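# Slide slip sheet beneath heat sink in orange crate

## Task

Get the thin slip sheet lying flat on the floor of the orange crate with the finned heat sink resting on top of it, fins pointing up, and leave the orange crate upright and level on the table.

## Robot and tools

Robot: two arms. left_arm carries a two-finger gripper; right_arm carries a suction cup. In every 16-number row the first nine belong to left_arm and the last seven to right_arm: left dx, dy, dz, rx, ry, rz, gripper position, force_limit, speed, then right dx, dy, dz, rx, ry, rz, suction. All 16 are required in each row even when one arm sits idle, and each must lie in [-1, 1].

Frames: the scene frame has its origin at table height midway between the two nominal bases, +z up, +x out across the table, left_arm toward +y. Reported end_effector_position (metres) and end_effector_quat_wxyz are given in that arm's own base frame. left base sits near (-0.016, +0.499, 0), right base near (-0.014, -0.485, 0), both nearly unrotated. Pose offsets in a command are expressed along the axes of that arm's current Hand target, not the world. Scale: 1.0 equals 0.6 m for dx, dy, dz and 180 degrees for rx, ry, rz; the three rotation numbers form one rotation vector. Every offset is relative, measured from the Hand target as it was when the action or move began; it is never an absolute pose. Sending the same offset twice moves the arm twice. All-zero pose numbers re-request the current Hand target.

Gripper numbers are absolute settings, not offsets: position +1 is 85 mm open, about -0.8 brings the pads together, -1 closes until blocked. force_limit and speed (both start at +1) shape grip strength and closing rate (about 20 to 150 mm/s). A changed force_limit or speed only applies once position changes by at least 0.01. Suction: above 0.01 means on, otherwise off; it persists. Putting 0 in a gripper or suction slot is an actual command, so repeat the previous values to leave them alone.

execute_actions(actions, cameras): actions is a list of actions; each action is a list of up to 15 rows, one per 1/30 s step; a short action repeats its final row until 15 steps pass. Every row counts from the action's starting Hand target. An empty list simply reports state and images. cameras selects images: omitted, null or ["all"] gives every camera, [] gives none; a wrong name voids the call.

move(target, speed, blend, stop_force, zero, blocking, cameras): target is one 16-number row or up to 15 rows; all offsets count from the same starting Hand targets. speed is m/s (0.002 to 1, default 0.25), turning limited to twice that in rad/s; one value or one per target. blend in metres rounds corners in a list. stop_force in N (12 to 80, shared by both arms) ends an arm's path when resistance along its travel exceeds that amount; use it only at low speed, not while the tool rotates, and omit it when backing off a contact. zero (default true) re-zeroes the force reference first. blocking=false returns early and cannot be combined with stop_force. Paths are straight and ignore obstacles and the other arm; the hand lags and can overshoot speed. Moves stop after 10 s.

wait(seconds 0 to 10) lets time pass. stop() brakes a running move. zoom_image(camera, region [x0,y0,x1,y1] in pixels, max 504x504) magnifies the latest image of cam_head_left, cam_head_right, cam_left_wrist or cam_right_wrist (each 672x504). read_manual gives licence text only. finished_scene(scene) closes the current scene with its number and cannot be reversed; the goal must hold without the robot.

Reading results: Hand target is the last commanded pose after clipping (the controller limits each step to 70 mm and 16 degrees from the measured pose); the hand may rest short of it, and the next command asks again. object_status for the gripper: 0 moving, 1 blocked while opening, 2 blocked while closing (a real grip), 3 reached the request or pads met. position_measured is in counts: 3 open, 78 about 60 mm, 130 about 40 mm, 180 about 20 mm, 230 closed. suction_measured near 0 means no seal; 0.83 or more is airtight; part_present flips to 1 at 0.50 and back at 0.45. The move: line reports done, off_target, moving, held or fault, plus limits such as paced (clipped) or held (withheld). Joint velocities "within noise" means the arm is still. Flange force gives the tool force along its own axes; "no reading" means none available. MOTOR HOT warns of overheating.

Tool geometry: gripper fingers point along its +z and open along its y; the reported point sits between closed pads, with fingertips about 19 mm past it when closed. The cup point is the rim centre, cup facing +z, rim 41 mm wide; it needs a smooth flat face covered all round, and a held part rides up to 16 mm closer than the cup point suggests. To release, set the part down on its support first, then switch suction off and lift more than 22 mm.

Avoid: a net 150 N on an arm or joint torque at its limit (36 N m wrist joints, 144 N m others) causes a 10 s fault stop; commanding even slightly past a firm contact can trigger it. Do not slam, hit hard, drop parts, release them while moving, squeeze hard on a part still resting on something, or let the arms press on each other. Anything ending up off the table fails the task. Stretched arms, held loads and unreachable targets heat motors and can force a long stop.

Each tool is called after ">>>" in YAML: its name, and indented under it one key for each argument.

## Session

>>> execute_actions:
  actions: []

Scene clock: 0.00 s.
left_arm: end_effector_position=(+0.8030, +0.1226, +0.3012) position_measured=3 object_status=3 end_effector_quat_wxyz=(+0.139, +0.297, -0.593, +0.735) | right_arm: end_effector_position=(+0.6647, +0.4690, +0.3099) suction_measured=0.00 part_present=0 end_effector_quat_wxyz=(+0.119, +0.044, +0.693, +0.710)
Joint positions: left_arm=[0.529 1.235 0.815 1.58 -1.85 0.248] | right_arm=[0.263 0.608 0.381 -1.729 -1.102 0.376]
Joint velocities: within noise
Flange force (N): no reading
Hand target: left_arm +0.8030, +0.1226, +0.3012; +0.139, +0.297, -0.593, +0.735 | right_arm +0.6647, +0.4690, +0.3099; +0.119, +0.044, +0.693, +0.710
camera_calibration:
cam_left_wrist: T_world_to_cam=[[-0.532642, -0.286116, -0.796511, 0.719827], [0.681765, 0.412596, -0.60412, -0.388185], [0.501486, -0.864813, -0.0247019, -0.164966], [0, 0, 0, 1]] pos_world=[0.73079, 0.223453, 0.334765]
cam_right_wrist: T_world_to_cam=[[0.149686, 0.0204448, -0.988522, 0.202688], [-0.960297, -0.235046, -0.150273, 0.82216], [-0.235421, 0.971769, -0.01555, -0.217565], [0, 0, 0, 1]] pos_world=[0.70796, 0.400525, 0.320527]

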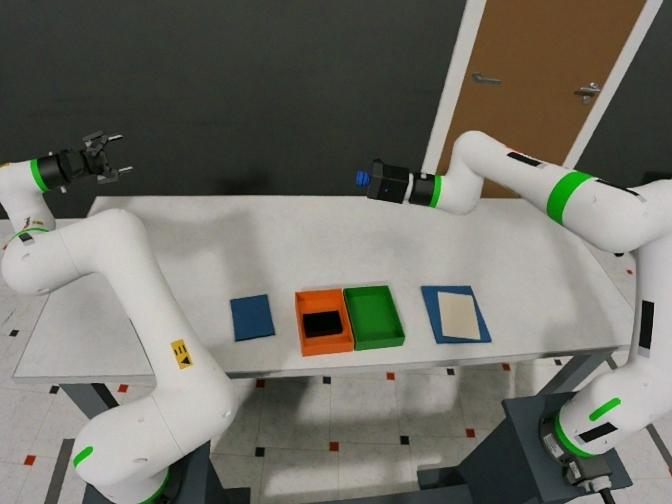

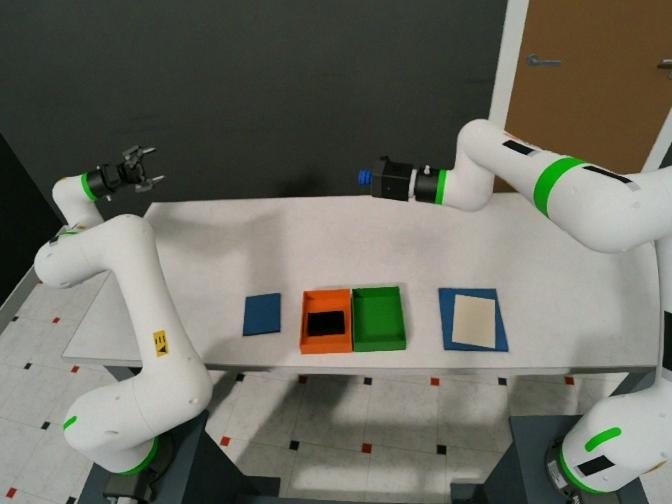

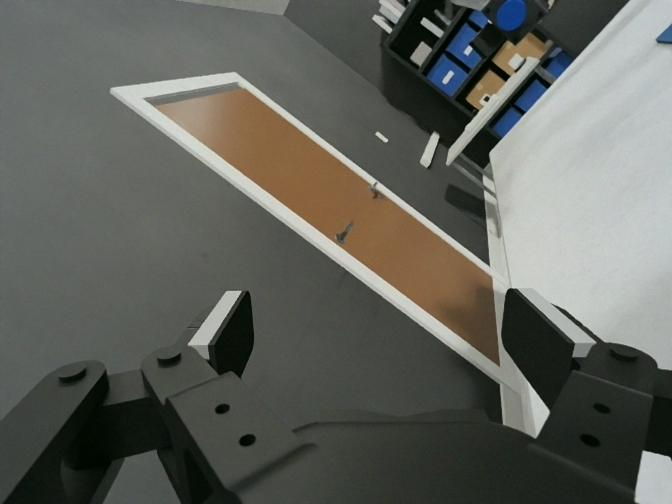

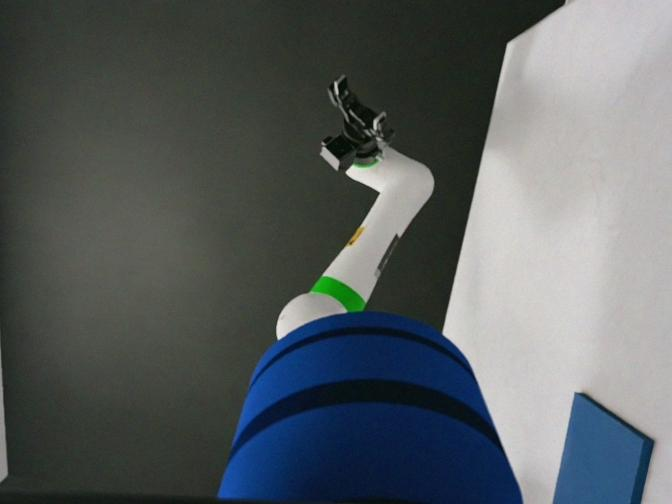

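>>> move:
  target: [0,0,0,0,0,0,1,0,0,0.3082,0.1213,-0.6093,0.5049,0.0846,-0.0313,0]
  cameras: ["cam_right_wrist"]

>>> move:
  target: [0.6377,0.5977,0.7212,-0.3074,-0.4507,-0.1526,1,0,0,0,0,0,0,0,0,0]

Scene clock: 4.30 s.
left_arm: end_effector_position=(+0.8030, +0.1226, +0.3012) position_measured=3 object_status=3 end_effector_quat_wxyz=(+0.139, +0.297, -0.593, +0.735) | right_arm: end_effector_position=(+0.3949, +0.1548, +0.3507) suction_measured=0.00 part_present=0 end_effector_quat_wxyz=(+0.000, +0.000, +1.000, -0.001)
Joint positions: left_arm=[0.529 1.235 0.815 1.58 -1.85 0.248] | right_arm=[0.685 -0.056 0.064 0 -1.692 -0.685]
Joint velocities: within noise
Flange force (N): left_arm=no reading | right_arm=[-0.6 0.9 -1.1]
Hand target: left_arm +0.8030, +0.1226, +0.3012; +0.139, +0.297, -0.593, +0.735 | right_arm +0.3949, +0.1548, +0.3507; +0.000, +0.000, +1.000, -0.001
Off the commanded pose: left_arm 0.000 m, 0 deg | right_arm 0.000 m, 0 deg.
move: done
camera_calibration:
cam_right_wrist: T_world_to_cam=[[0.0400423, -0.999037, -0.0179098, 0.150519], [-0.890453, -0.0438104, 0.452962, 0.226641], [-0.453311, -0.00218976, -0.89135, 0.56881], [0, 0, 0, 1]] pos_world=[0.453634, 0.161549, 0.407045]
Images, in order (width x height): cam_right_wrist 672x504.

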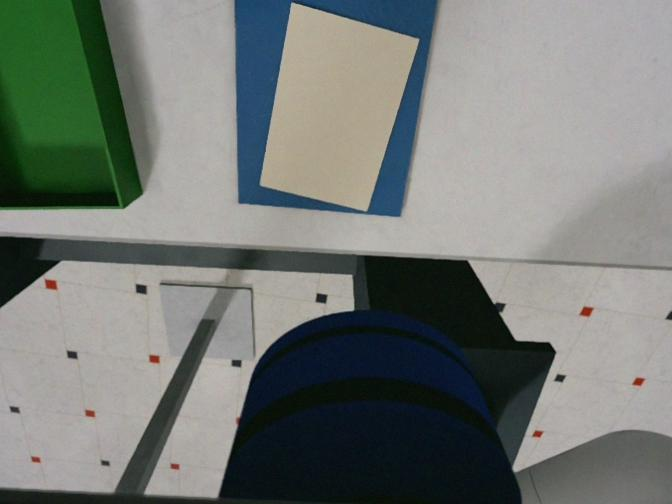

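Scene clock: 8.37 s.
left_arm: end_effector_position=(+0.4200, -0.4391, +0.2999) position_measured=3 object_status=3 end_effector_quat_wxyz=(+0.000, +0.707, -0.708, +0.000) | right_arm: end_effector_position=(+0.3949, +0.1548, +0.3507) suction_measured=0.00 part_present=0 end_effector_quat_wxyz=(+0.000, +0.000, +1.000, -0.001)
Joint positions: left_arm=[-0.592 0.419 0.542 0 -1.693 2.162] | right_arm=[0.685 -0.056 0.064 0 -1.692 -0.685]
Joint velocities: within noise
Flange force (N): left_arm=[-13.3 10.5 3.2] | right_arm=[-1.1 1.5 -1.6]
Hand target: left_arm +0.4200, -0.4391, +0.2999; +0.000, +0.707, -0.708, +0.000 | right_arm +0.3949, +0.1548, +0.3507; +0.000, +0.000, +1.000, -0.001
Off the commanded pose: left_arm 0.000 m, 0 deg | right_arm 0.000 m, 0 deg.
move: done
camera_calibration:
cam_left_wrist: T_world_to_cam=[[-0.999212, 0.0201222, -0.0341979, 0.45584], [0.00966804, 0.959364, 0.282007, 0.360553], [0.0384829, 0.281454, -0.958803, 0.519228], [0, 0, 0, 1]] pos_world=[0.432014, -0.501213, 0.411748]
cam_right_wrist: T_world_to_cam=[[0.0400423, -0.999037, -0.0179098, 0.150519], [-0.890453, -0.0438104, 0.452962, 0.226641], [-0.453311, -0.00218976, -0.89135, 0.56881], [0, 0, 0, 1]] pos_world=[0.453634, 0.161549, 0.407045]

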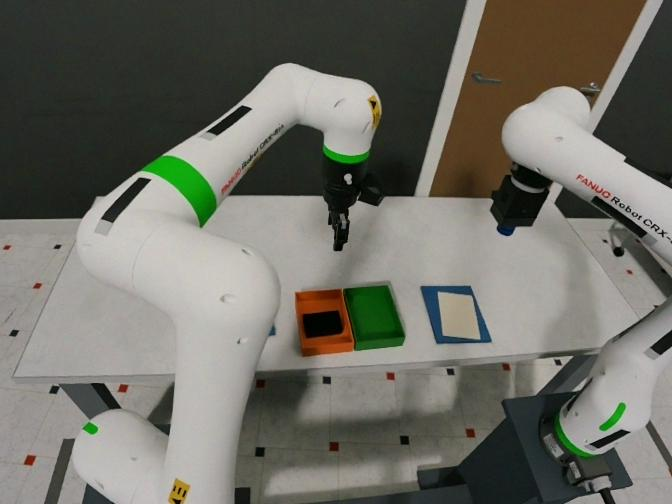

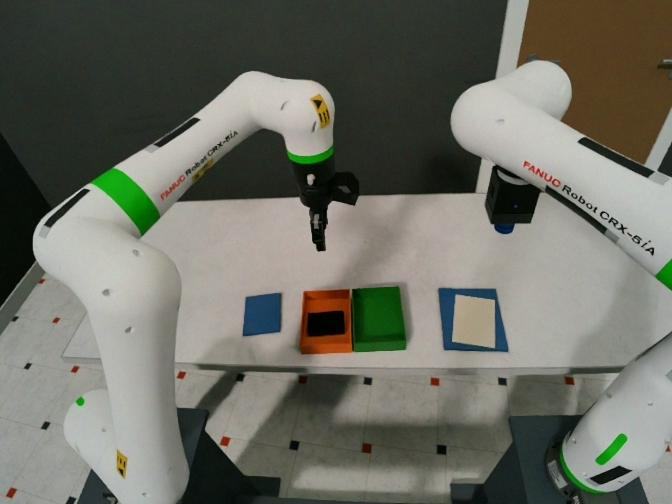

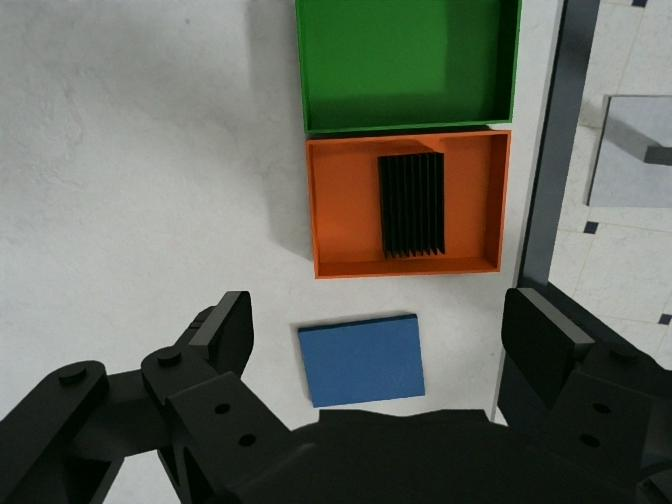

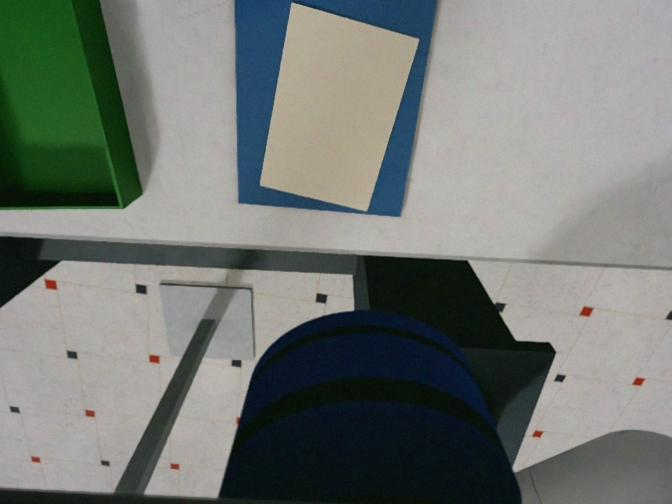

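>>> zoom_image:
  camera: "cam_left_wrist"
  region: [290, 110, 530, 290]

>>> zoom_image:
  camera: "cam_right_wrist"
  region: [220, 0, 460, 230]

Scaled by 2.100 from the camera's 672x504 image, which has a finer 960x720 frame.

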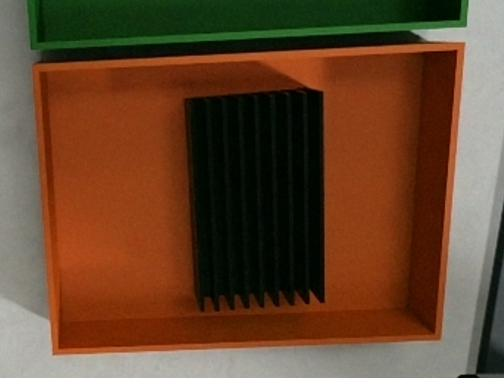

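Scaled by 2.100 from the camera's 672x504 image, which has a finer 960x720 frame.

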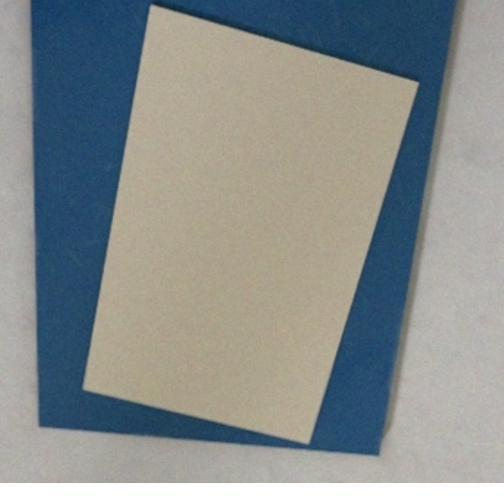

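>>> move:
  target: [-0.0102,0.0892,0.333,0,0,-0.0178,1,-1,-1,0,0,0,0,0,0,0]
  cameras: ["cam_left_wrist"]

Scene clock: 10.27 s.
left_arm: end_effector_position=(+0.3666, -0.4329, +0.1001) position_measured=3 object_status=3 end_effector_quat_wxyz=(+0.000, +0.726, -0.688, +0.000) | right_arm: end_effector_position=(+0.3949, +0.1548, +0.3507) suction_measured=0.00 part_present=0 end_effector_quat_wxyz=(+0.000, +0.000, +1.000, -0.001)
Joint positions: left_arm=[-0.637 0.376 0.01 0 -1.205 2.263] | right_arm=[0.685 -0.056 0.064 0 -1.692 -0.685]
Joint velocities: within noise
Flange force (N): left_arm=[-12.1 6.0 -2.7] | right_arm=[-0.5 0.9 -1.5]
Hand target: left_arm +0.3666, -0.4329, +0.1001; +0.000, +0.726, -0.688, +0.000 | right_arm +0.3949, +0.1548, +0.3507; +0.000, +0.000, +1.000, -0.001
Off the commanded pose: left_arm 0.000 m, 0 deg | right_arm 0.000 m, 0 deg.
move: done
camera_calibration:
cam_left_wrist: T_world_to_cam=[[-0.998772, -0.0358263, -0.0342095, 0.371152], [-0.044034, 0.958443, 0.281866, 0.430825], [0.0226896, 0.283027, -0.958844, 0.334451], [0, 0, 0, 1]] pos_world=[0.382078, -0.494282, 0.211948]
Images, in order (width x height): cam_left_wrist 672x504.

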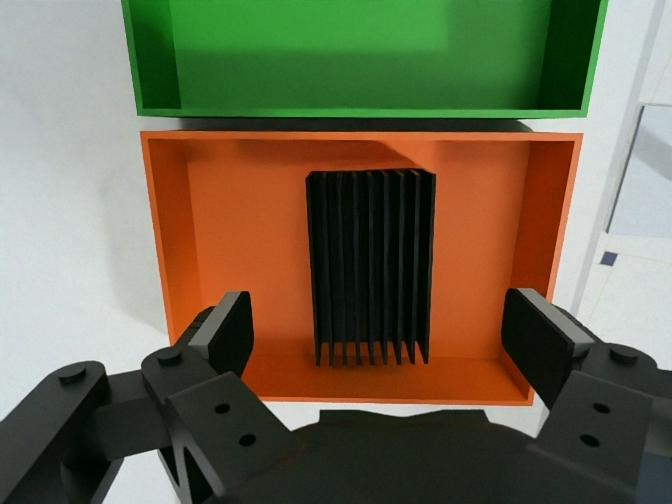

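>>> move:
  target:
    - [0,0,0.1,0,0,0,1,-1,-1,0,0,0,0,0,0,0]
    - [0,0,0.132,0,0,0,1,-1,-1,0,0,0,0,0,0,0]
  speed: [0.1,0.03]
  stop_force: 15
  cameras: ["cam_left_wrist"]

Scene clock: 12.37 s.
left_arm: end_effector_position=(+0.3666, -0.4329, +0.0209) position_measured=3 object_status=3 end_effector_quat_wxyz=(+0.000, +0.726, -0.688, +0.000) | right_arm: end_effector_position=(+0.3949, +0.1548, +0.3507) suction_measured=0.00 part_present=0 end_effector_quat_wxyz=(+0.000, +0.000, +1.000, -0.001)
Joint positions: left_arm=[-0.637 0.46 -0.074 0 -1.036 2.263] | right_arm=[0.685 -0.056 0.064 0 -1.692 -0.685]
Joint velocities: within noise
Flange force (N): left_arm=[-11.3 5.8 -5.2] | right_arm=[-1.2 1.4 -2.2]
Hand target: left_arm +0.3666, -0.4329, +0.0209; +0.000, +0.726, -0.688, +0.000 | right_arm +0.3949, +0.1548, +0.3507; +0.000, +0.000, +1.000, -0.001
Off the commanded pose: left_arm 0.000 m, 0 deg | right_arm 0.000 m, 0 deg.
move: done
camera_calibration:
cam_left_wrist: T_world_to_cam=[[-0.998772, -0.0358243, -0.0342129, 0.368444], [-0.0440352, 0.958416, 0.281958, 0.453123], [0.0226893, 0.283118, -0.958817, 0.258552], [0, 0, 0, 1]] pos_world=[0.382078, -0.494282, 0.132748]
Images, in order (width x height): cam_left_wrist 672x504.

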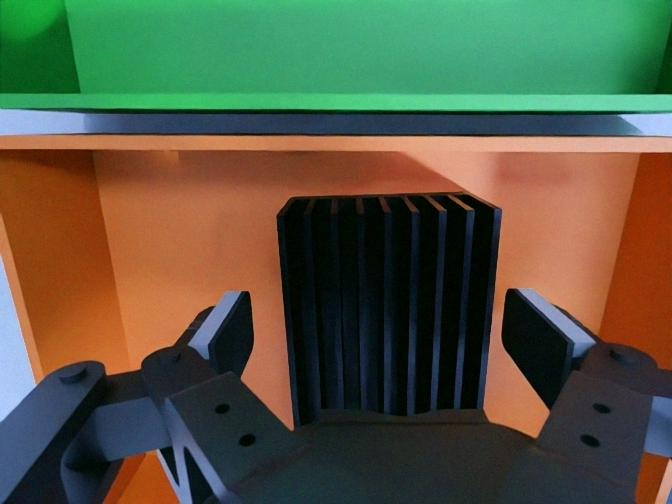

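>>> move:
  target: [0,0.0017,0,0,0,0,-1,-0.6,-1,0,0,0,0,0,0,0]
  speed: 0.05
  cameras: ["cam_left_wrist"]

Scene clock: 14.17 s.
left_arm: end_effector_position=(+0.3656, -0.4330, +0.0209) position_measured=78 object_status=0 end_effector_quat_wxyz=(+0.000, +0.726, -0.688, +0.000) | right_arm: end_effector_position=(+0.3949, +0.1548, +0.3507) suction_measured=0.00 part_present=0 end_effector_quat_wxyz=(+0.000, +0.000, +1.000, -0.001)
Joint positions: left_arm=[-0.638 0.459 -0.076 0 -1.035 2.264] | right_arm=[0.685 -0.056 0.064 0 -1.692 -0.685]
Joint velocities: within noise
Flange force (N): left_arm=[-13.0 6.7 -10.8] | right_arm=[-0.9 1.6 -2.0]
Hand target: left_arm +0.3656, -0.4329, +0.0209; +0.000, +0.726, -0.688, +0.000 | right_arm +0.3949, +0.1548, +0.3507; +0.000, +0.000, +1.000, -0.001
Off the commanded pose: left_arm 0.000 m, 0 deg | right_arm 0.000 m, 0 deg.
move: done
camera_calibration:
cam_left_wrist: T_world_to_cam=[[-0.99877, -0.0357963, -0.0343047, 0.367471], [-0.0440321, 0.958444, 0.281862, 0.453105], [0.0227895, 0.283026, -0.958841, 0.258494], [0, 0, 0, 1]] pos_world=[0.381079, -0.494282, 0.132748]
Images, in order (width x height): cam_left_wrist 672x504.

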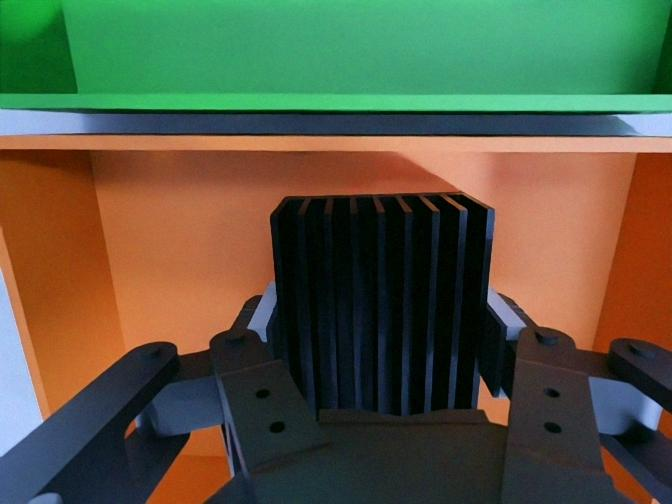

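>>> move:
  target:
    - [0,0,-0.183,0,0,0,-1,-0.6,-1,0,0,0,0,0,0,0]
    - [-0.3825,-0.1105,-0.38,0,0,0,-1,-0.6,-1,0,0,0,0,0,0,0]
  speed: [0.1,0.2]
  blend: [0.03,0]
  cameras: ["cam_left_wrist","cam_head_left"]

>>> move:
  target: [0,0,0,0,0,0,-1,-0.6,-1,0.0115,0.68,0,0,0,0,0]
  cameras: ["cam_right_wrist"]

>>> zoom_image:
  camera: "cam_right_wrist"
  region: [200, 0, 480, 250]

Scene clock: 17.63 s.
left_arm: end_effector_position=(+0.4192, -0.2002, +0.2489) position_measured=78 object_status=2 end_effector_quat_wxyz=(+0.000, +0.726, -0.688, +0.000) | right_arm: end_effector_position=(+0.3949, +0.1548, +0.3507) suction_measured=0.00 part_present=0 end_effector_quat_wxyz=(+0.000, +0.000, +1.000, -0.001)
Joint positions: left_arm=[-0.162 0.042 -0.036 0 -1.493 1.787] | right_arm=[0.685 -0.056 0.064 0 -1.692 -0.685]
Joint velocities: within noise
Flange force (N): left_arm=[-7.9 9.3 2.8] | right_arm=[-0.4 1.5 -1.6]
Hand target: left_arm +0.4192, -0.2002, +0.2489; +0.000, +0.726, -0.688, +0.000 | right_arm +0.3949, +0.1548, +0.3507; +0.000, +0.000, +1.000, -0.001
Off the commanded pose: left_arm 0.000 m, 0 deg | right_arm 0.000 m, 0 deg.
move: done
camera_calibration:
cam_left_wrist: T_world_to_cam=[[-0.998777, -0.0357268, -0.0341822, 0.437132], [-0.043933, 0.95842, 0.28196, 0.168085], [0.0226874, 0.283117, -0.958817, 0.410087], [0, 0, 0, 1]] pos_world=[0.434678, -0.261582, 0.360748]
Images, in order (width x height): cam_head_left 672x504, cam_left_wrist 672x504.

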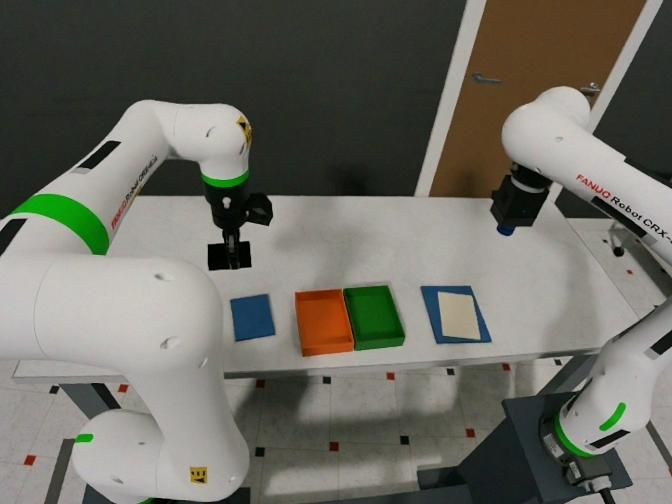

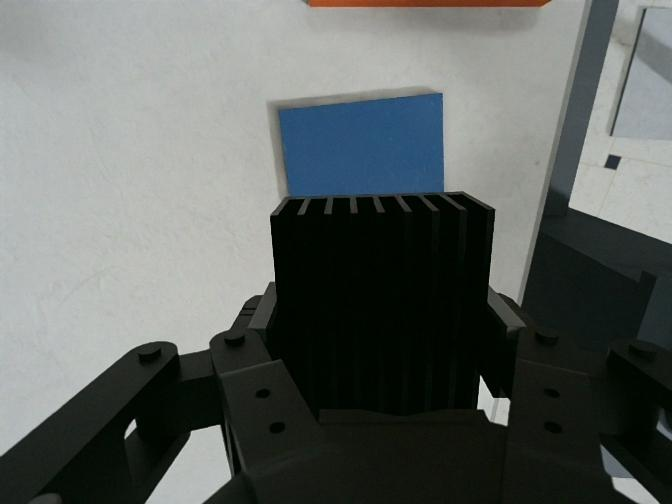

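Scene clock: 19.93 s.
left_arm: end_effector_position=(+0.4192, -0.2002, +0.2489) position_measured=78 object_status=2 end_effector_quat_wxyz=(+0.000, +0.726, -0.688, +0.000) | right_arm: end_effector_position=(+0.3878, +0.5628, +0.3501) suction_measured=0.00 part_present=0 end_effector_quat_wxyz=(+0.000, +0.000, +1.000, -0.001)
Joint positions: left_arm=[-0.162 0.042 -0.036 0 -1.493 1.787] | right_arm=[1.159 0.715 1.072 0 -1.93 -1.158]
Joint velocities: within noise
Flange force (N): left_arm=[-8.3 9.0 2.5] | right_arm=no reading
Hand target: left_arm +0.4192, -0.2002, +0.2489; +0.000, +0.726, -0.688, +0.000 | right_arm +0.3879, +0.5628, +0.3501; +0.000, +0.000, +1.000, -0.001
Off the commanded pose: left_arm 0.000 m, 0 deg | right_arm 0.000 m, 0 deg.
move: done
camera_calibration:
cam_right_wrist: T_world_to_cam=[[0.0400431, -0.999037, -0.017909, 0.558401], [-0.890473, -0.0438108, 0.452923, 0.238445], [-0.453271, -0.00218891, -0.89137, 0.56603], [0, 0, 0, 1]] pos_world=[0.446534, 0.569549, 0.406545]
Images, in order (width x height): cam_right_wrist 672x504.

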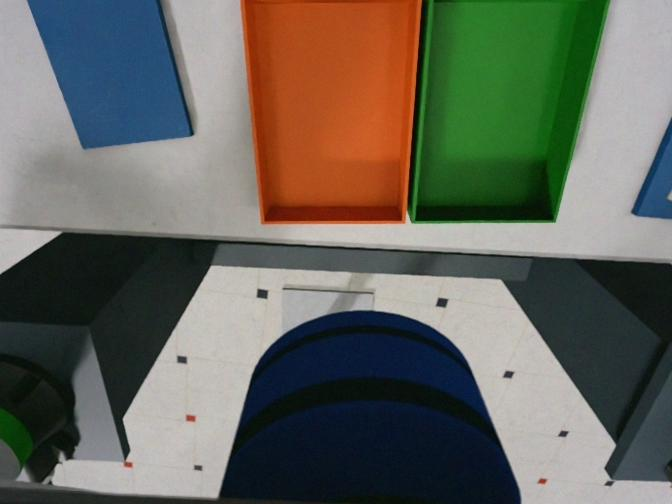

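Scaled by 1.800 from the camera's 672x504 image, which has a finer 960x720 frame.

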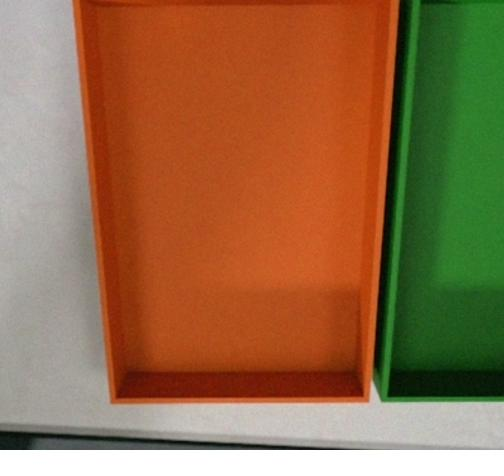

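>>> move:
  target:
    - [0,0,0,0,0,0,-1,-0.6,-1,0.0157,-0.6535,0,0,0,0.065,0]
    - [0,0,0,0,0,0,-1,-0.6,-1,0.0157,-0.6535,0.48,0,0,0.065,0]
  blend: [0.08,0]
  cameras: ["cam_right_wrist"]

>>> move:
  target:
    - [0,0,0,0,0,0,-1,-0.6,-1,0,0,0.05,0,0,0,1]
    - [0,0,0,0,0,0,-1,-0.6,-1,0,0,0.125,0,0,0,1]
  speed: [0.08,0.015]
  stop_force: 12
  cameras: ["cam_head_right"]

Scene clock: 23.67 s.
left_arm: end_effector_position=(+0.4192, -0.2002, +0.2489) position_measured=78 object_status=2 end_effector_quat_wxyz=(+0.000, +0.726, -0.688, +0.000) | right_arm: end_effector_position=(+0.3782, +0.1703, +0.0627) suction_measured=0.00 part_present=0 end_effector_quat_wxyz=(+0.000, +0.102, +0.995, -0.001)
Joint positions: left_arm=[-0.162 0.042 -0.036 0 -1.493 1.787] | right_arm=[0.742 0.085 -0.496 0 -0.992 -0.946]
Joint velocities: within noise
Flange force (N): left_arm=[-7.6 8.8 2.6] | right_arm=[-2.6 0.9 -0.7]
Hand target: left_arm +0.4192, -0.2002, +0.2489; +0.000, +0.726, -0.688, +0.000 | right_arm +0.3783, +0.1703, +0.0627; +0.000, +0.102, +0.995, -0.001
Off the commanded pose: left_arm 0.000 m, 0 deg | right_arm 0.000 m, 0 deg.
move: done
camera_calibration:
cam_right_wrist: T_world_to_cam=[[-0.163339, -0.986413, -0.0176183, 0.236251], [-0.88094, 0.137788, 0.452723, 0.308454], [-0.444144, 0.0894682, -0.891477, 0.285512], [0, 0, 0, 1]] pos_world=[0.437128, 0.164995, 0.119046]
Images, in order (width x height): cam_right_wrist 672x504.

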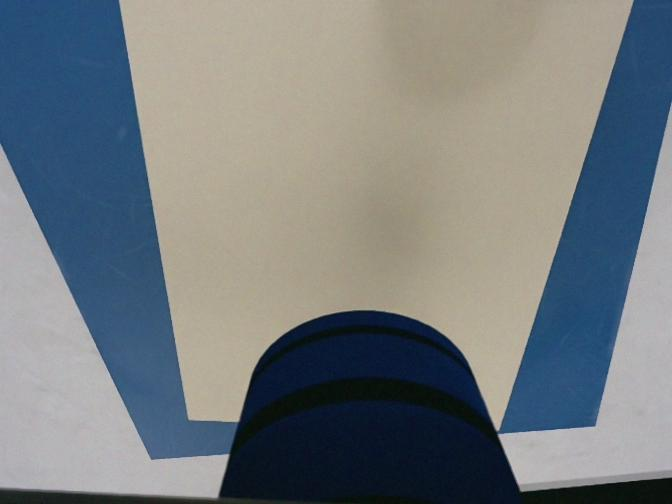

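Scene clock: 27.07 s.
left_arm: end_effector_position=(+0.4192, -0.2002, +0.2489) position_measured=78 object_status=2 end_effector_quat_wxyz=(+0.000, +0.726, -0.688, +0.000) | right_arm: end_effector_position=(+0.3783, +0.1703, -0.0033) suction_measured=0.96 part_present=1 end_effector_quat_wxyz=(+0.000, +0.102, +0.995, -0.001)
Joint positions: left_arm=[-0.162 0.042 -0.036 0 -1.493 1.787] | right_arm=[0.742 0.2 -0.556 0 -0.816 -0.946]
Joint velocities: within noise
Flange force (N): left_arm=[-8.9 9.8 2.9] | right_arm=[8.2 -3.3 -40.8]
Hand target: left_arm +0.4192, -0.2002, +0.2489; +0.000, +0.726, -0.688, +0.000 | right_arm +0.3782, +0.1703, -0.0033; +0.000, +0.102, +0.995, -0.001 (not the last commanded pose)
Off the commanded pose: left_arm 0.000 m, 0 deg | right_arm 0.009 m, 0 deg.
move: contact (right_arm); path passed 1 of 2 targets
Images, in order (width x height): cam_head_right 672x504.

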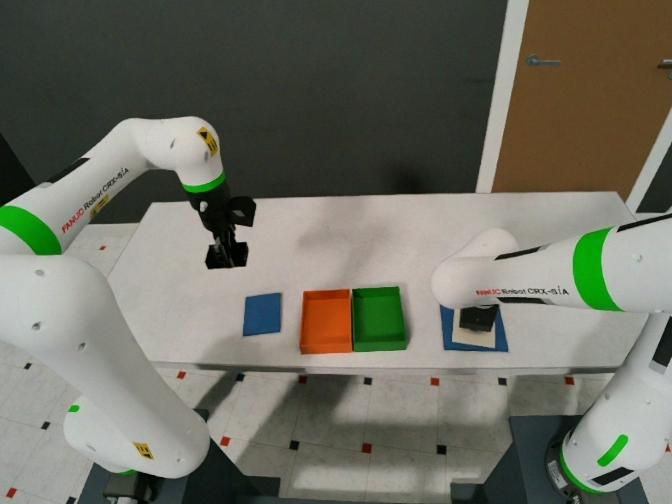

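>>> move:
  target:
    - [0,0,0,0,0,0,-1,-0.6,-1,0,0,-0.05,0,0,0,1]
    - [0,0,0,0,0,0,-1,-0.6,-1,0,0,-0.24,0,0,0,1]
    - [0,0,0,0,0,0,-1,-0.6,-1,0.1478,0.658,-0.24,0,0,-0.0806,1]
    - [0,0,0,0,0,0,-1,-0.6,-1,0.1478,0.658,-0.0805,0,0,-0.0806,1]
  speed: [0.05,0.15,0.2,0.08]
  blend: [0,0.03,0,0]
  cameras: ["cam_head_left","cam_head_right"]

>>> zoom_image:
  camera: "cam_head_right"
  region: [290, 290, 370, 360]

>>> zoom_image:
  camera: "cam_head_left"
  region: [285, 290, 365, 360]

Scene clock: 34.27 s.
left_arm: end_effector_position=(+0.4192, -0.2002, +0.2489) position_measured=78 object_status=2 end_effector_quat_wxyz=(+0.000, +0.726, -0.688, +0.000) | right_arm: end_effector_position=(+0.3714, +0.5749, +0.0446) suction_measured=0.96 part_present=1 end_effector_quat_wxyz=(+0.000, -0.025, +1.000, -0.001)
Joint positions: left_arm=[-0.162 0.042 -0.036 0 -1.493 1.787] | right_arm=[1.188 0.721 0.357 0 -1.208 -1.139]
Joint velocities: within noise
Flange force (N): left_arm=[-7.8 9.5 2.7] | right_arm=[-1.6 2.9 -0.9]
Hand target: left_arm +0.4192, -0.2002, +0.2489; +0.000, +0.726, -0.688, +0.000 | right_arm +0.3714, +0.5749, +0.0445; +0.000, -0.025, +1.000, -0.001
Off the commanded pose: left_arm 0.000 m, 0 deg | right_arm 0.000 m, 0 deg.
move: done
Images, in order (width x height): cam_head_left 672x504, cam_head_right 672x504.

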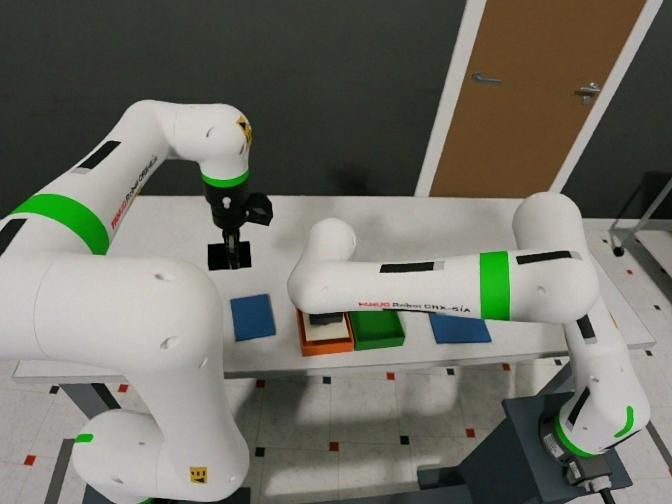

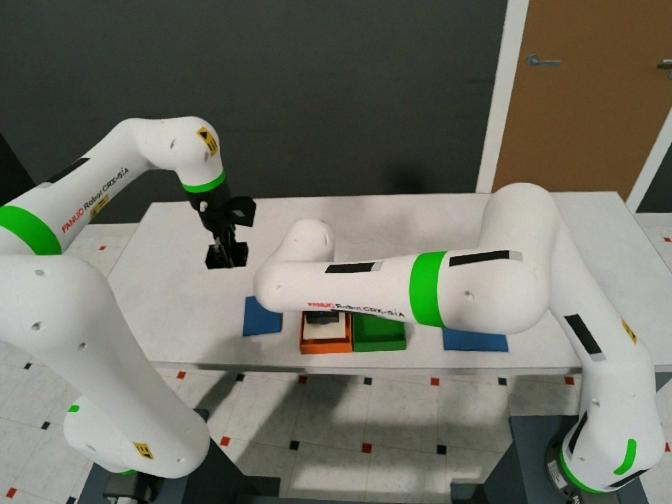

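Scaled by 6.300 from the camera's 672x504 image, which has a finer 960x720 frame.

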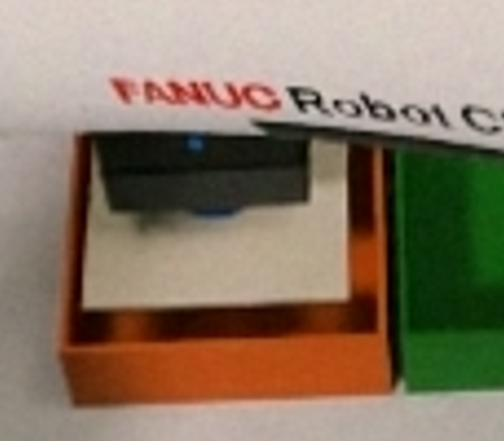

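Scaled by 6.300 from the camera's 672x504 image, which has a finer 960x720 frame.

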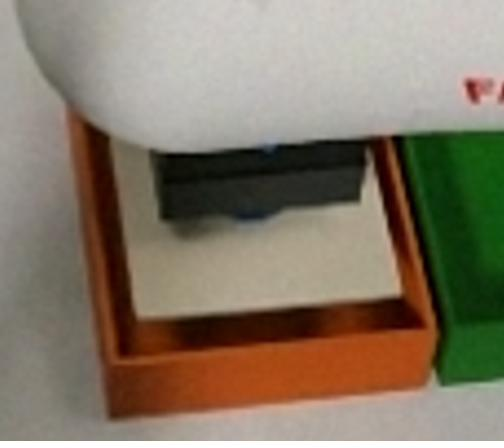

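>>> move:
  target:
    - [0,0,0,0,0,0,-1,-0.6,-1,0,0,0.06,0,0,0,1]
    - [0,0,0,0,0,0,-1,-0.6,-1,0,0,0.11,0,0,0,1]
  speed: [0.03,0.012]
  stop_force: 12
  cameras: ["cam_head_left","cam_head_right"]

>>> move:
  target: [0,0,0,0,0,0,-1,-0.6,-1,0,0,0,0,0,0,0]
  cameras: []

>>> wait:
  seconds: 0.7
  cameras: []

>>> move:
  target:
    - [0,0,0,0,0,0,-1,-0.6,-1,0,0,-0.06,0,0,0,0]
    - [0,0,0,0,0,0,-1,-0.6,-1,0,0,-0.2,0,0,0,0]
  speed: [0.03,0.15]
  cameras: ["cam_right_wrist"]

Scene clock: 37.73 s.
left_arm: end_effector_position=(+0.4192, -0.2002, +0.2489) position_measured=78 object_status=2 end_effector_quat_wxyz=(+0.000, +0.726, -0.688, +0.000) | right_arm: end_effector_position=(+0.3714, +0.5749, -0.0087) suction_measured=0.96 part_present=1 end_effector_quat_wxyz=(+0.000, -0.025, +1.000, +0.000)
Joint positions: left_arm=[-0.162 0.042 -0.036 0 -1.493 1.787] | right_arm=[1.188 0.776 0.315 0 -1.111 -1.139]
Joint velocities: within noise
Flange force (N): left_arm=[-9.1 9.4 2.9] | right_arm=[1.9 1.5 -20.7]
Hand target: left_arm +0.4192, -0.2002, +0.2489; +0.000, +0.726, -0.688, +0.000 | right_arm +0.3714, +0.5749, -0.0087; +0.000, -0.025, +1.000, +0.000 (not the last commanded pose)
Off the commanded pose: left_arm 0.000 m, 0 deg | right_arm 0.013 m, 0 deg.
move: contact (right_arm); path passed 1 of 2 targets
Images, in order (width x height): cam_head_left 672x504, cam_head_right 672x504.

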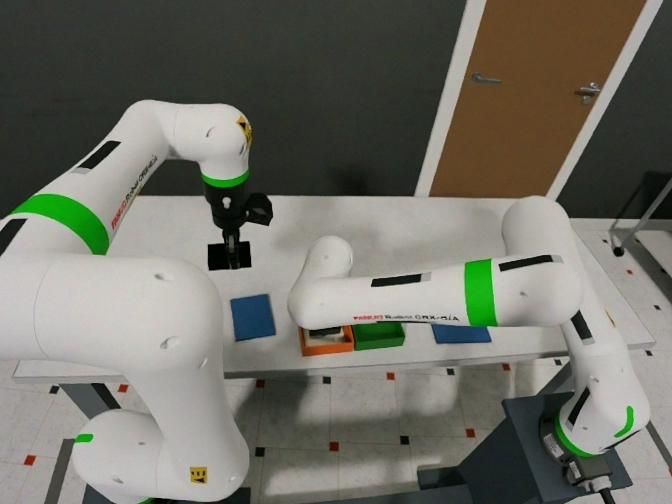

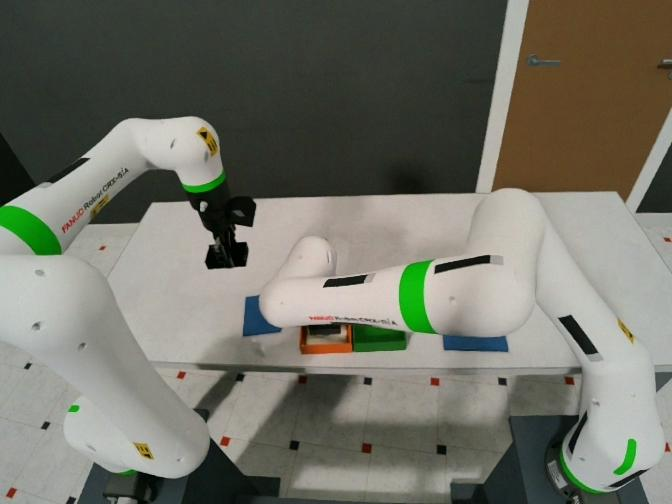

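Scene clock: 38.23 s.
left_arm: end_effector_position=(+0.4192, -0.2002, +0.2489) position_measured=78 object_status=2 end_effector_quat_wxyz=(+0.000, +0.726, -0.688, +0.000) | right_arm: end_effector_position=(+0.3714, +0.5749, -0.0086) suction_measured=0.00 part_present=0 end_effector_quat_wxyz=(+0.000, -0.025, +1.000, +0.000)
Joint positions: left_arm=[-0.162 0.042 -0.036 0 -1.493 1.787] | right_arm=[1.188 0.776 0.315 0 -1.111 -1.139]
Joint velocities: within noise
Flange force (N): left_arm=[-7.7 9.9 3.2] | right_arm=[6.0 -2.1 -42.7]
Hand target: left_arm +0.4192, -0.2002, +0.2489; +0.000, +0.726, -0.688, +0.000 | right_arm +0.3714, +0.5749, -0.0087; +0.000, -0.025, +1.000, +0.000
Off the commanded pose: left_arm 0.000 m, 0 deg | right_arm 0.000 m, 0 deg.
move: done
No camera images: "cameras" was empty.

Scene clock: 38.93 s.
left_arm: end_effector_position=(+0.4192, -0.2002, +0.2489) position_measured=78 object_status=2 end_effector_quat_wxyz=(+0.000, +0.726, -0.688, +0.000) | right_arm: end_effector_position=(+0.3714, +0.5749, -0.0087) suction_measured=0.00 part_present=0 end_effector_quat_wxyz=(+0.000, -0.025, +1.000, +0.000)
Joint positions: left_arm=[-0.162 0.042 -0.036 0 -1.493 1.787] | right_arm=[1.188 0.776 0.315 0 -1.111 -1.139]
Joint velocities: within noise
Flange force (N): left_arm=[-8.4 8.9 2.8] | right_arm=[5.5 -1.0 -43.7]
Hand target: left_arm +0.4192, -0.2002, +0.2489; +0.000, +0.726, -0.688, +0.000 | right_arm +0.3714, +0.5749, -0.0087; +0.000, -0.025, +1.000, +0.000
Off the commanded pose: left_arm 0.000 m, 0 deg | right_arm 0.000 m, 0 deg.
wait: 0.70 s; at rest by 0.17 s
No camera images: "cameras" was empty.

Scene clock: 41.07 s.
left_arm: end_effector_position=(+0.4192, -0.2002, +0.2489) position_measured=78 object_status=2 end_effector_quat_wxyz=(+0.000, +0.726, -0.688, +0.000) | right_arm: end_effector_position=(+0.3715, +0.5750, +0.1113) suction_measured=0.00 part_present=0 end_effector_quat_wxyz=(+0.000, -0.025, +1.000, -0.001)
Joint positions: left_arm=[-0.162 0.042 -0.036 0 -1.493 1.787] | right_arm=[1.188 0.669 0.434 0 -1.337 -1.139]
Joint velocities: within noise
Flange force (N): left_arm=[-8.5 10.1 3.4] | right_arm=[-1.1 2.2 -1.4]
Hand target: left_arm +0.4192, -0.2002, +0.2489; +0.000, +0.726, -0.688, +0.000 | right_arm +0.3715, +0.5751, +0.1113; +0.000, -0.025, +1.000, +0.000
Off the commanded pose: left_arm 0.000 m, 0 deg | right_arm 0.000 m, 0 deg.
move: done
camera_calibration:
cam_right_wrist: T_world_to_cam=[[0.0889826, -0.995868, -0.0181348, 0.547013], [-0.887396, -0.0875327, 0.452622, 0.356672], [-0.45234, -0.0241828, -0.891518, 0.358113], [0, 0, 0, 1]] pos_world=[0.429824, 0.584633, 0.167746]
Images, in order (width x height): cam_right_wrist 672x504.

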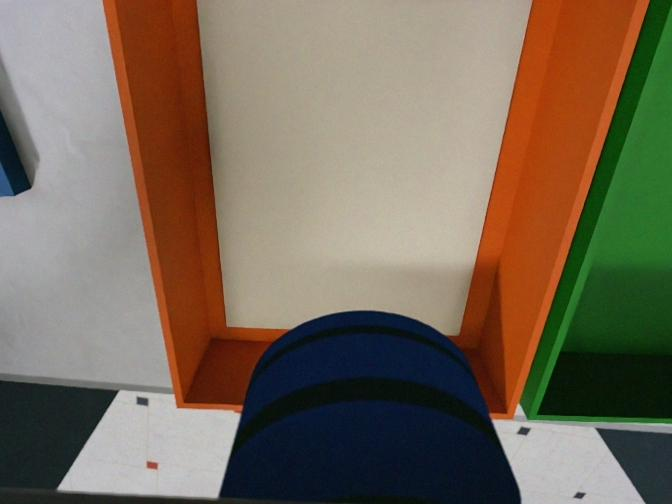

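>>> move:
  target:
    - [0,0,0,0,0,0,-1,-0.6,-1,0,0,-0.2,0,0,0,0]
    - [0,0,0,0,0,0,-1,-0.6,-1,0,-0.667,-0.35,0,0,0,0]
  blend: [0.05,0]
  cameras: ["cam_head_right"]

>>> move:
  target:
    - [0.3822,0.0997,0,0,0,0.0083,-1,-0.6,-1,0,0,0,0,0,0,0]
    - [0.3822,0.0997,0.28,0,0,0.0083,-1,-0.6,-1,0,0,0,0,0,0,0]
  speed: [0.2,0.12]
  cameras: ["cam_head_right","cam_left_wrist"]

Scene clock: 44.03 s.
left_arm: end_effector_position=(+0.4192, -0.2002, +0.2489) position_measured=78 object_status=2 end_effector_quat_wxyz=(+0.000, +0.726, -0.688, +0.000) | right_arm: end_effector_position=(+0.3914, +0.1755, +0.3217) suction_measured=0.00 part_present=0 end_effector_quat_wxyz=(+0.000, -0.025, +1.000, -0.001)
Joint positions: left_arm=[-0.162 0.042 -0.036 0 -1.493 1.787] | right_arm=[0.73 -0.05 0.002 0 -1.624 -0.68]
Joint velocities: within noise
Flange force (N): left_arm=[-8.2 9.1 2.7] | right_arm=[0.0 0.7 -1.2]
Hand target: left_arm +0.4192, -0.2002, +0.2489; +0.000, +0.726, -0.688, +0.000 | right_arm +0.3914, +0.1756, +0.3217; +0.000, -0.025, +1.000, +0.000
Off the commanded pose: left_arm 0.000 m, 0 deg | right_arm 0.000 m, 0 deg.
move: done
Images, in order (width x height): cam_head_right 672x504.

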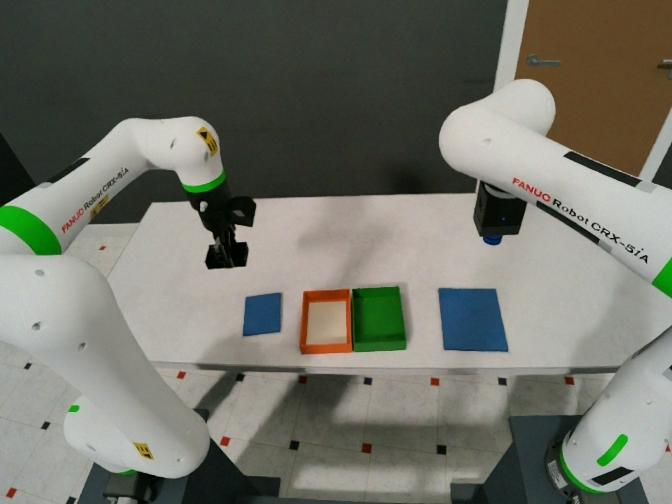

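Scene clock: 47.07 s.
left_arm: end_effector_position=(+0.3721, -0.4324, +0.0809) position_measured=78 object_status=2 end_effector_quat_wxyz=(+0.000, +0.717, -0.697, +0.000) | right_arm: end_effector_position=(+0.3914, +0.1756, +0.3217) suction_measured=0.00 part_present=0 end_effector_quat_wxyz=(+0.000, -0.025, +1.000, +0.000)
Joint positions: left_arm=[-0.631 0.401 -0.003 -0.001 -1.166 2.23] | right_arm=[0.73 -0.05 0.002 0 -1.624 -0.68]
Joint velocities: within noise
Flange force (N): left_arm=[-12.3 7.1 -2.2] | right_arm=[-1.7 1.3 -1.9]
Hand target: left_arm +0.3721, -0.4324, +0.0809; +0.000, +0.717, -0.697, +0.000 | right_arm +0.3914, +0.1756, +0.3217; +0.000, -0.025, +1.000, +0.000
Off the commanded pose: left_arm 0.000 m, 0 deg | right_arm 0.000 m, 0 deg.
move: done
camera_calibration:
cam_left_wrist: T_world_to_cam=[[-0.999363, -0.00968417, -0.0343562, 0.387541], [-0.0189919, 0.959207, 0.282066, 0.426948], [0.0302231, 0.282539, -0.95878, 0.312753], [0, 0, 0, 1]] pos_world=[0.38595, -0.494143, 0.192748]
Images, in order (width x height): cam_head_right 672x504, cam_left_wrist 672x504.

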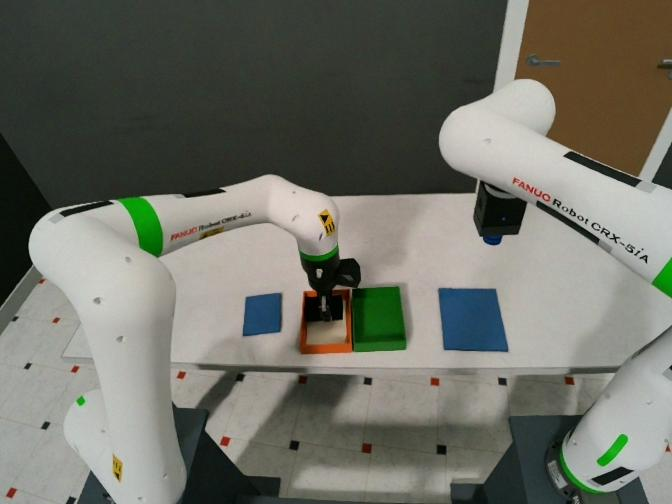

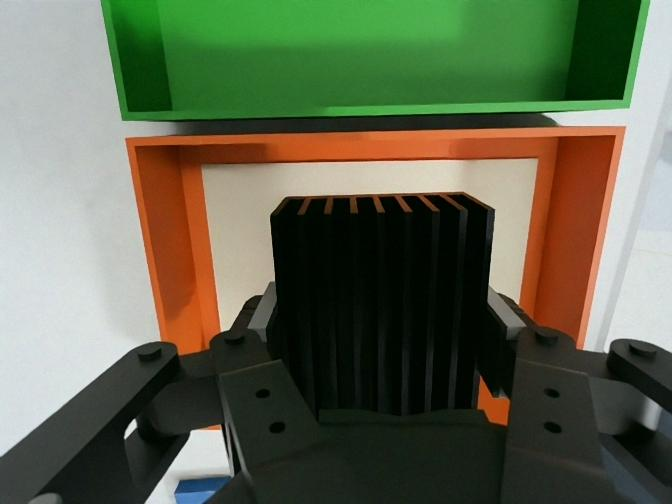

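Good. Lower to contact (z≈0.0225).

>>> move:
  target:
    - [0,0,0.075,0,0,0,-1,-0.6,-1,0,0,0,0,0,0,0]
    - [0,0,0.118,0,0,0,-1,-0.6,-1,0,0,0,0,0,0,0]
  speed: [0.08,0.012]
  stop_force: 12
  cameras: ["cam_left_wrist"]

Scene clock: 49.47 s.
left_arm: end_effector_position=(+0.3722, -0.4325, +0.0227) position_measured=78 object_status=2 end_effector_quat_wxyz=(+0.000, +0.717, -0.697, +0.000) | right_arm: end_effector_position=(+0.3914, +0.1756, +0.3217) suction_measured=0.00 part_present=0 end_effector_quat_wxyz=(+0.000, -0.025, +1.000, +0.000)
Joint positions: left_arm=[-0.631 0.465 -0.062 0 -1.043 2.23] | right_arm=[0.73 -0.05 0.002 0 -1.624 -0.68]
Joint velocities: within noise
Flange force (N): left_arm=[-14.5 8.2 -27.1] | right_arm=[-1.8 1.8 -2.6]
Hand target: left_arm +0.3721, -0.4325, +0.0226; +0.000, +0.717, -0.697, +0.000 (not the last commanded pose) | right_arm +0.3914, +0.1756, +0.3217; +0.000, -0.025, +1.000, +0.000
Off the commanded pose: left_arm 0.013 m, 0 deg | right_arm 0.000 m, 0 deg.
move: contact (left_arm); path passed 1 of 2 targets
camera_calibration:
cam_left_wrist: T_world_to_cam=[[-0.999361, -0.00978883, -0.0343825, 0.385492], [-0.0190902, 0.959295, 0.28176, 0.443487], [0.0302249, 0.282236, -0.958869, 0.256814], [0, 0, 0, 1]] pos_world=[0.38595, -0.494144, 0.134548]
Images, in order (width x height): cam_left_wrist 672x504.

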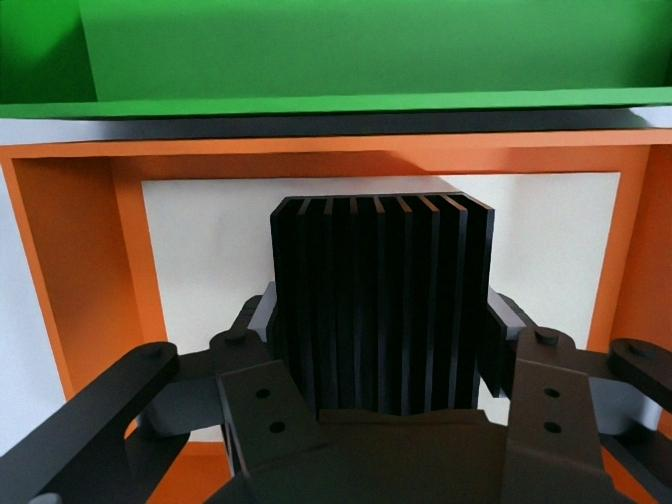

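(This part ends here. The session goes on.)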